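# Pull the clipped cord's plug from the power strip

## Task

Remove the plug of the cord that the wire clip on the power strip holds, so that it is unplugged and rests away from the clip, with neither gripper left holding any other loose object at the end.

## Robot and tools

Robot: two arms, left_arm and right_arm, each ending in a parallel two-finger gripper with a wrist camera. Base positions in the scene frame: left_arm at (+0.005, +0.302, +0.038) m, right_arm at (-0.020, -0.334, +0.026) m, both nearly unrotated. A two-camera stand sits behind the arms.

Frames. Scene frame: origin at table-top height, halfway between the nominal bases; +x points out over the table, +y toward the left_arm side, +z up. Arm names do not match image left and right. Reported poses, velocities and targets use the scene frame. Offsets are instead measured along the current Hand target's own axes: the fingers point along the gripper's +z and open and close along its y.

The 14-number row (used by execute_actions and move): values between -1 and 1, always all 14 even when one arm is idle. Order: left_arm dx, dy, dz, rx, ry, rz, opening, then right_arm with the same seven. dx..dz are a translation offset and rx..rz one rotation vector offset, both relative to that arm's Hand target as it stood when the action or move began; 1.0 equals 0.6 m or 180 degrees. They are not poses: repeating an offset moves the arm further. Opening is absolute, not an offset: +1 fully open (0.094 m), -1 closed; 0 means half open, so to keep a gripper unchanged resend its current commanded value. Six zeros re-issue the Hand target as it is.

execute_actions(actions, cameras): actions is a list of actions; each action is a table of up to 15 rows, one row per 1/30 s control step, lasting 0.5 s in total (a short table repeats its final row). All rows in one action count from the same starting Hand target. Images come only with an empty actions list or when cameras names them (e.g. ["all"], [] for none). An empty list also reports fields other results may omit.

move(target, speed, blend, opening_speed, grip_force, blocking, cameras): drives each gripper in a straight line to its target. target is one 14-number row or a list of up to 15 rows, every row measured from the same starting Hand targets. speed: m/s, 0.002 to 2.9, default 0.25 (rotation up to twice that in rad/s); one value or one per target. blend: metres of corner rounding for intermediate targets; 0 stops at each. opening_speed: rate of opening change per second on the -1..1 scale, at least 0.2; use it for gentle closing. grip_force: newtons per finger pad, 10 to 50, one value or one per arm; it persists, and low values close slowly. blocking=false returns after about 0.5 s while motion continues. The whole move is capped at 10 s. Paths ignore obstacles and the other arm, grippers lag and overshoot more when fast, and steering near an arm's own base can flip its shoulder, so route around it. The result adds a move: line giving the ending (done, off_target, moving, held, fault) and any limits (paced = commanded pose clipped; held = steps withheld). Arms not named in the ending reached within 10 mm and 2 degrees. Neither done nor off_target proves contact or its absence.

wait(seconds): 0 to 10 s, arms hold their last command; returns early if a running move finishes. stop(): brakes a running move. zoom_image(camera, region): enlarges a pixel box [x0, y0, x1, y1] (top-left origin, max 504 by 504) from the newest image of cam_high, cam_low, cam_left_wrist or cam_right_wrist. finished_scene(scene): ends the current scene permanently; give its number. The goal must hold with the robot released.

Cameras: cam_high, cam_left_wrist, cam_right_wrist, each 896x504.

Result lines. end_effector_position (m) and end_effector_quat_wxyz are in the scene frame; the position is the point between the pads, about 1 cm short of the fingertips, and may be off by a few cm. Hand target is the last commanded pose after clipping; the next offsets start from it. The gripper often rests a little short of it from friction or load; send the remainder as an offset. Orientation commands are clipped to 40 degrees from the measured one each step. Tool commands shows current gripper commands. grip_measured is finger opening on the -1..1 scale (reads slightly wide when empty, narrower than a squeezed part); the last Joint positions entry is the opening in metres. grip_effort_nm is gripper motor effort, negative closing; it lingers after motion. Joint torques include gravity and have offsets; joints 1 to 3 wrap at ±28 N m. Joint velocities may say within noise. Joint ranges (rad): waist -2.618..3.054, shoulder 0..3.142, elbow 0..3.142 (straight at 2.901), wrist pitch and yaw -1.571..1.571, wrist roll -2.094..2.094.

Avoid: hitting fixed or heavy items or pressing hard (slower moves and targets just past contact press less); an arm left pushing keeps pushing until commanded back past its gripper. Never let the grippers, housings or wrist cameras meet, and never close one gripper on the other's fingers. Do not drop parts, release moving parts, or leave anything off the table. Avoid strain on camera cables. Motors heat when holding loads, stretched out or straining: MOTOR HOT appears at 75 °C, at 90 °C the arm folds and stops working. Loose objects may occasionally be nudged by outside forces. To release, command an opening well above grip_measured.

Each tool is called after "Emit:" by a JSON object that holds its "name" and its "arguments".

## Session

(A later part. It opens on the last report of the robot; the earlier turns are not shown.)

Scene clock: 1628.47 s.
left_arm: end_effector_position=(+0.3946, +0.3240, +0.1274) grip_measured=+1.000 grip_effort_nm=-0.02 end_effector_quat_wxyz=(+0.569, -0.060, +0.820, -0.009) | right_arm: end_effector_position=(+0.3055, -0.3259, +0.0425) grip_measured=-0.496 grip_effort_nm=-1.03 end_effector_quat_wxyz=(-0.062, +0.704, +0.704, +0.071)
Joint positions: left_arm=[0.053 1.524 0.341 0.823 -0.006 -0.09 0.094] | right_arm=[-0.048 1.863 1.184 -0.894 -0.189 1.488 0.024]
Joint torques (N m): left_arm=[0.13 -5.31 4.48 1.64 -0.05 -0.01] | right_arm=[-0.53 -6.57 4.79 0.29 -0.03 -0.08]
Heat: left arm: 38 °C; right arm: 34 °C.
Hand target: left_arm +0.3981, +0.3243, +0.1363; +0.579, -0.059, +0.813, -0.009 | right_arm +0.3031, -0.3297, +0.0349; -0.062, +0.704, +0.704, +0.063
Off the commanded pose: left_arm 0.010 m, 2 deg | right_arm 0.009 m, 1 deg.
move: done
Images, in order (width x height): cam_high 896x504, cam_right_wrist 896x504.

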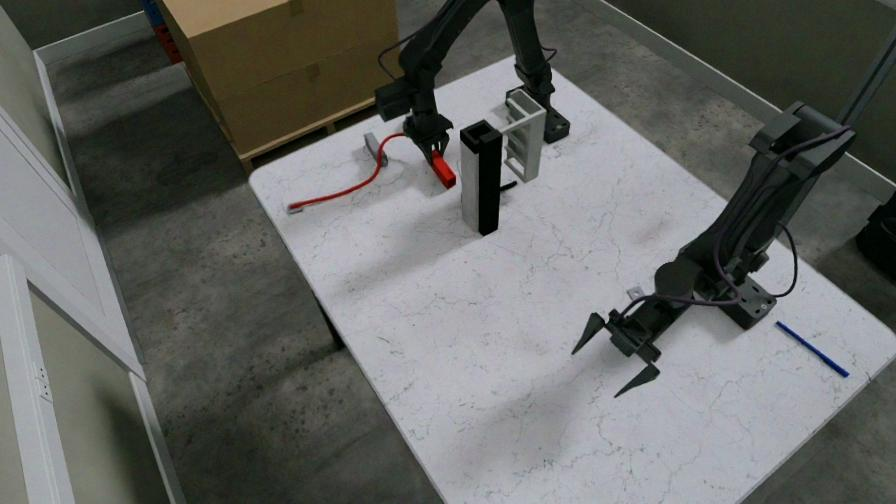

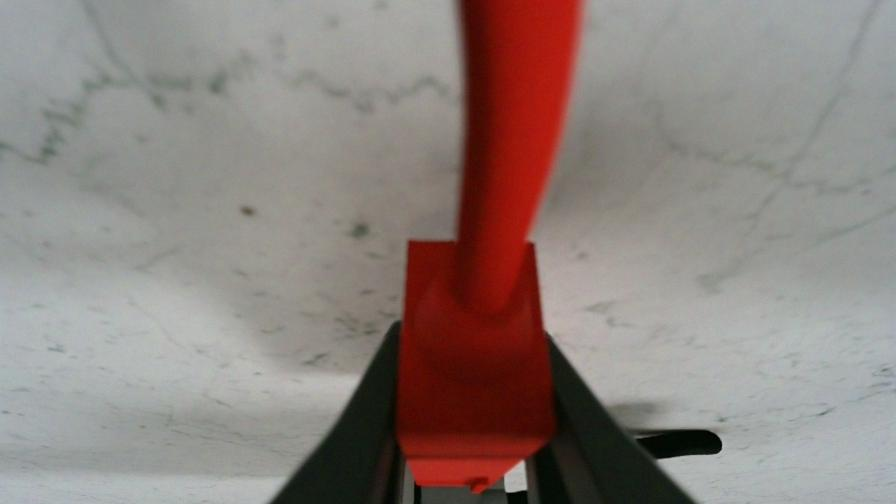

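Emit:
{"name": "move", "arguments": {"target": [0,0,0,0,0,0,1, -0.0058,0,0.0328,0,0,0,-0.7], "speed": 0.06, "cameras": []}}

Emit:
{"name": "move", "arguments": {"target": [0,0,0,0,0,0,1, -0.0014,0,0.0082,0,0,0,-0.7], "speed": 0.04, "cameras": ["cam_high","cam_right_wrist"]}}

Scene clock: 1635.43 s.
left_arm: end_effector_position=(+0.3946, +0.3240, +0.1274) grip_measured=+1.000 grip_effort_nm=-0.02 end_effector_quat_wxyz=(+0.569, -0.060, +0.820, -0.009) | right_arm: end_effector_position=(+0.3059, -0.3266, +0.0341) grip_measured=-0.496 grip_effort_nm=-1.03 end_effector_quat_wxyz=(-0.062, +0.703, +0.704, +0.077)
Joint positions: left_arm=[0.053 1.524 0.341 0.823 -0.006 -0.09 0.094] | right_arm=[-0.055 1.874 1.159 -0.852 -0.197 1.48 0.024]
Joint torques (N m): left_arm=[-0.08 -5.27 4.51 1.65 -0.03 -0.01] | right_arm=[0.09 -4.77 3.36 0.68 0.06 0]
Heat: left arm: 38 °C; right arm: 34 °C.
Hand target: left_arm +0.3981, +0.3243, +0.1363; +0.579, -0.059, +0.813, -0.009 | right_arm +0.3030, -0.3297, +0.0148; -0.062, +0.705, +0.704, +0.063
Off the commanded pose: left_arm 0.010 m, 2 deg | right_arm 0.020 m, 2 deg.
move: off_target (right_arm)
No camera images: "cameras" was empty.

Scene clock: 1636.13 s.
left_arm: end_effector_position=(+0.3946, +0.3240, +0.1274) grip_measured=+1.000 grip_effort_nm=-0.03 end_effector_quat_wxyz=(+0.569, -0.060, +0.820, -0.009) | right_arm: end_effector_position=(+0.3059, -0.3268, +0.0330) grip_measured=-0.496 grip_effort_nm=-1.03 end_effector_quat_wxyz=(-0.062, +0.703, +0.704, +0.079)
Joint positions: left_arm=[0.053 1.524 0.341 0.823 -0.006 -0.09 0.094] | right_arm=[-0.058 1.874 1.153 -0.844 -0.202 1.477 0.024]
Joint torques (N m): left_arm=[-0.24 -5.55 4.77 1.59 -0.05 0.06] | right_arm=[0.32 -4.08 2.99 0.78 0.11 0.02]
Heat: left arm: 38 °C; right arm: 34 °C.
Hand target: left_arm +0.3981, +0.3243, +0.1363; +0.579, -0.059, +0.813, -0.009 | right_arm +0.3031, -0.3297, +0.0099; -0.062, +0.705, +0.704, +0.063
Off the commanded pose: left_arm 0.010 m, 2 deg | right_arm 0.024 m, 2 deg.
move: off_target (right_arm)
Images, in order (width x height): cam_high 896x504, cam_right_wrist 896x504.

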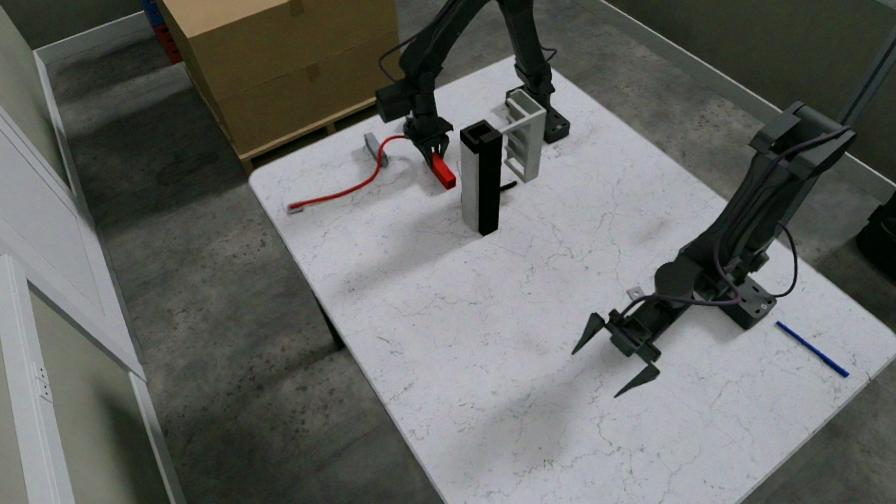

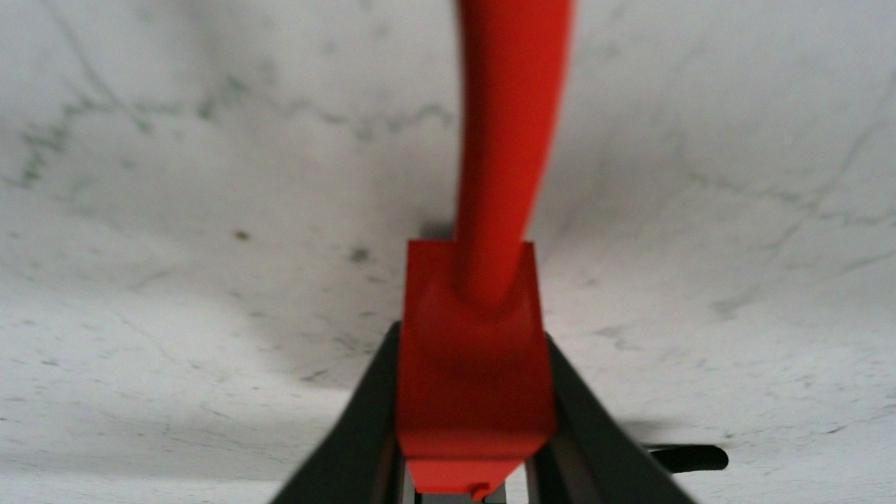

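Emit:
{"name": "move", "arguments": {"target": [[0,0,0,0,0,0,1, 0.0052,0,-0.0295,0,0.06,0,-0.7],[0,0,0,0,0,0,1, 0.0006,0,-0.0033,0,0.06,0,-0.7]], "speed": 0.04, "cameras": ["cam_right_wrist"]}}

Scene clock: 1660.40 s.
left_arm: end_effector_position=(+0.3946, +0.3240, +0.1274) grip_measured=+1.000 grip_effort_nm=-0.02 end_effector_quat_wxyz=(+0.569, -0.060, +0.820, -0.009) | right_arm: end_effector_position=(+0.3002, -0.3291, +0.0265) grip_measured=-0.496 grip_effort_nm=-1.03 end_effector_quat_wxyz=(-0.124, +0.696, +0.695, +0.129)
Joint positions: left_arm=[0.053 1.524 0.341 0.823 -0.006 -0.09 0.094] | right_arm=[-0.151 1.921 1.153 -0.864 -0.355 1.374 0.024]
Joint torques (N m): left_arm=[-0.09 -5.23 4.45 1.6 -0.04 0.04] | right_arm=[-0.21 -4.57 5.14 0.46 -0.27 -0.06]
Heat: left arm: 38 °C; right arm: 31 °C.
Hand target: left_arm +0.3981, +0.3243, +0.1363; +0.579, -0.059, +0.813, -0.009 | right_arm +0.3031, -0.3297, +0.0119; -0.128, +0.695, +0.695, +0.129
Off the commanded pose: left_arm 0.010 m, 2 deg | right_arm 0.015 m, 0 deg.
move: off_target (right_arm)
Images, in order (width x height): cam_right_wrist 896x504.

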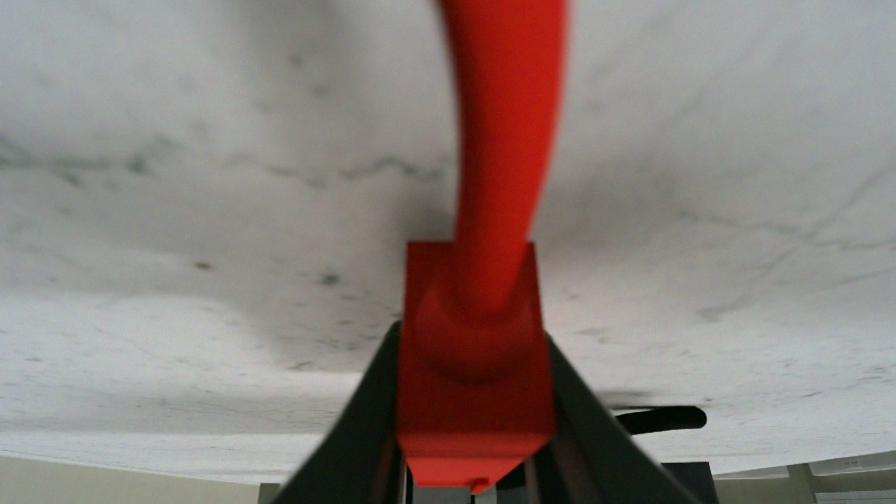

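Emit:
{"name": "move", "arguments": {"target": [0,0,0,0,0,0,1, 0,0,0,0,0,0,-0.25], "opening_speed": 0.3, "cameras": ["cam_right_wrist"]}}

Scene clock: 1667.33 s.
left_arm: end_effector_position=(+0.3946, +0.3240, +0.1274) grip_measured=+1.000 grip_effort_nm=-0.02 end_effector_quat_wxyz=(+0.569, -0.060, +0.820, -0.009) | right_arm: end_effector_position=(+0.3037, -0.3291, +0.0191) grip_measured=-0.251 grip_effort_nm=0.08 end_effector_quat_wxyz=(-0.124, +0.695, +0.696, +0.132)
Joint positions: left_arm=[0.053 1.524 0.341 0.823 -0.006 -0.09 0.094] | right_arm=[-0.151 1.946 1.153 -0.837 -0.359 1.374 0.035]
Joint torques (N m): left_arm=[0.2 -5.31 4.66 1.62 -0.09 -0.01] | right_arm=[-0.16 -6.39 5.22 0.19 -0.23 -0.05]
Heat: left arm: 38 °C; right arm: 31 °C.
Hand target: left_arm +0.3981, +0.3243, +0.1363; +0.579, -0.059, +0.813, -0.009 | right_arm +0.3030, -0.3297, +0.0119; -0.128, +0.695, +0.695, +0.129
Off the commanded pose: left_arm 0.010 m, 2 deg | right_arm 0.007 m, 1 deg.
move: done
Images, in order (width x height): cam_right_wrist 896x504.

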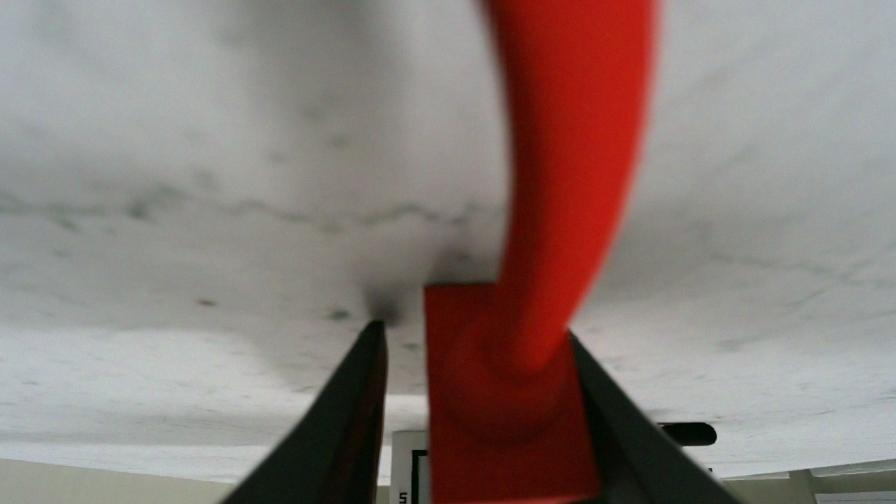

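Emit:
{"name": "move", "arguments": {"target": [[0,0,0,0,0,0,1, 0,-0.006,-0.01,0,0,0,0.3],[0,0,0,0,0,0,1, 0,-0.006,-0.3,0,0,0,0.3]], "speed": 0.15, "cameras": ["cam_high","cam_right_wrist"]}}

Scene clock: 1675.60 s.
left_arm: end_effector_position=(+0.3946, +0.3240, +0.1274) grip_measured=+1.000 grip_effort_nm=-0.02 end_effector_quat_wxyz=(+0.569, -0.060, +0.820, -0.009) | right_arm: end_effector_position=(+0.2975, -0.3899, +0.1744) grip_measured=+0.299 grip_effort_nm=0.07 end_effector_quat_wxyz=(-0.136, +0.696, +0.693, +0.132)
Joint positions: left_arm=[0.053 1.524 0.341 0.823 -0.006 -0.09 0.094] | right_arm=[-0.337 1.879 1.699 -1.54 -0.351 1.176 0.061]
Joint torques (N m): left_arm=[0.21 -5.44 4.6 1.63 -0.05 0] | right_arm=[-0.25 -7.84 9.09 -0.23 -0.11 -0.05]
Heat: left arm: 38 °C; right arm: 31 °C.
Hand target: left_arm +0.3981, +0.3243, +0.1363; +0.579, -0.059, +0.813, -0.009 | right_arm +0.2992, -0.3938, +0.1800; -0.128, +0.695, +0.695, +0.129
Off the commanded pose: left_arm 0.010 m, 2 deg | right_arm 0.007 m, 1 deg.
move: done
Images, in order (width x height): cam_high 896x504, cam_right_wrist 896x504.

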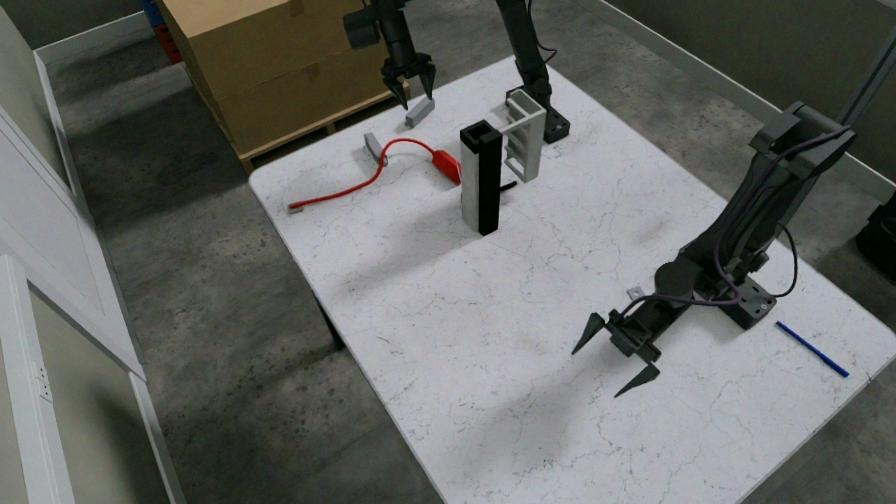

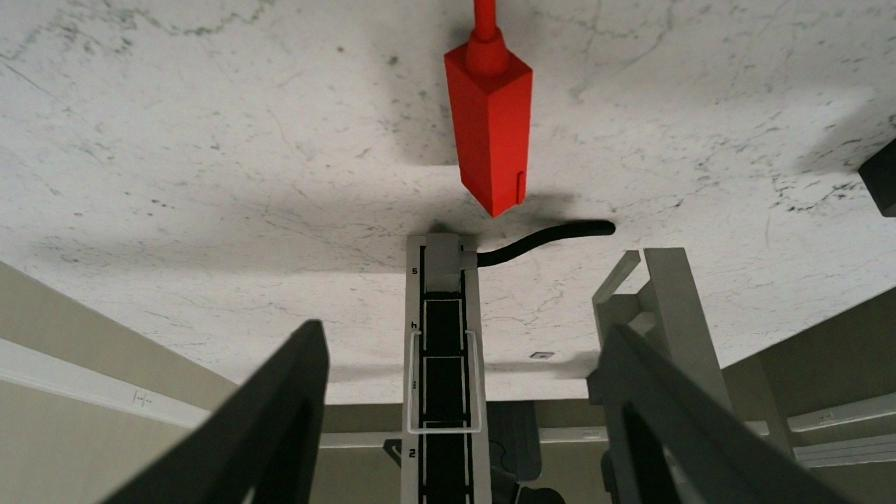

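Emit:
{"name": "finished_scene", "arguments": {"scene": 1}}

The scene is finished: the task was done.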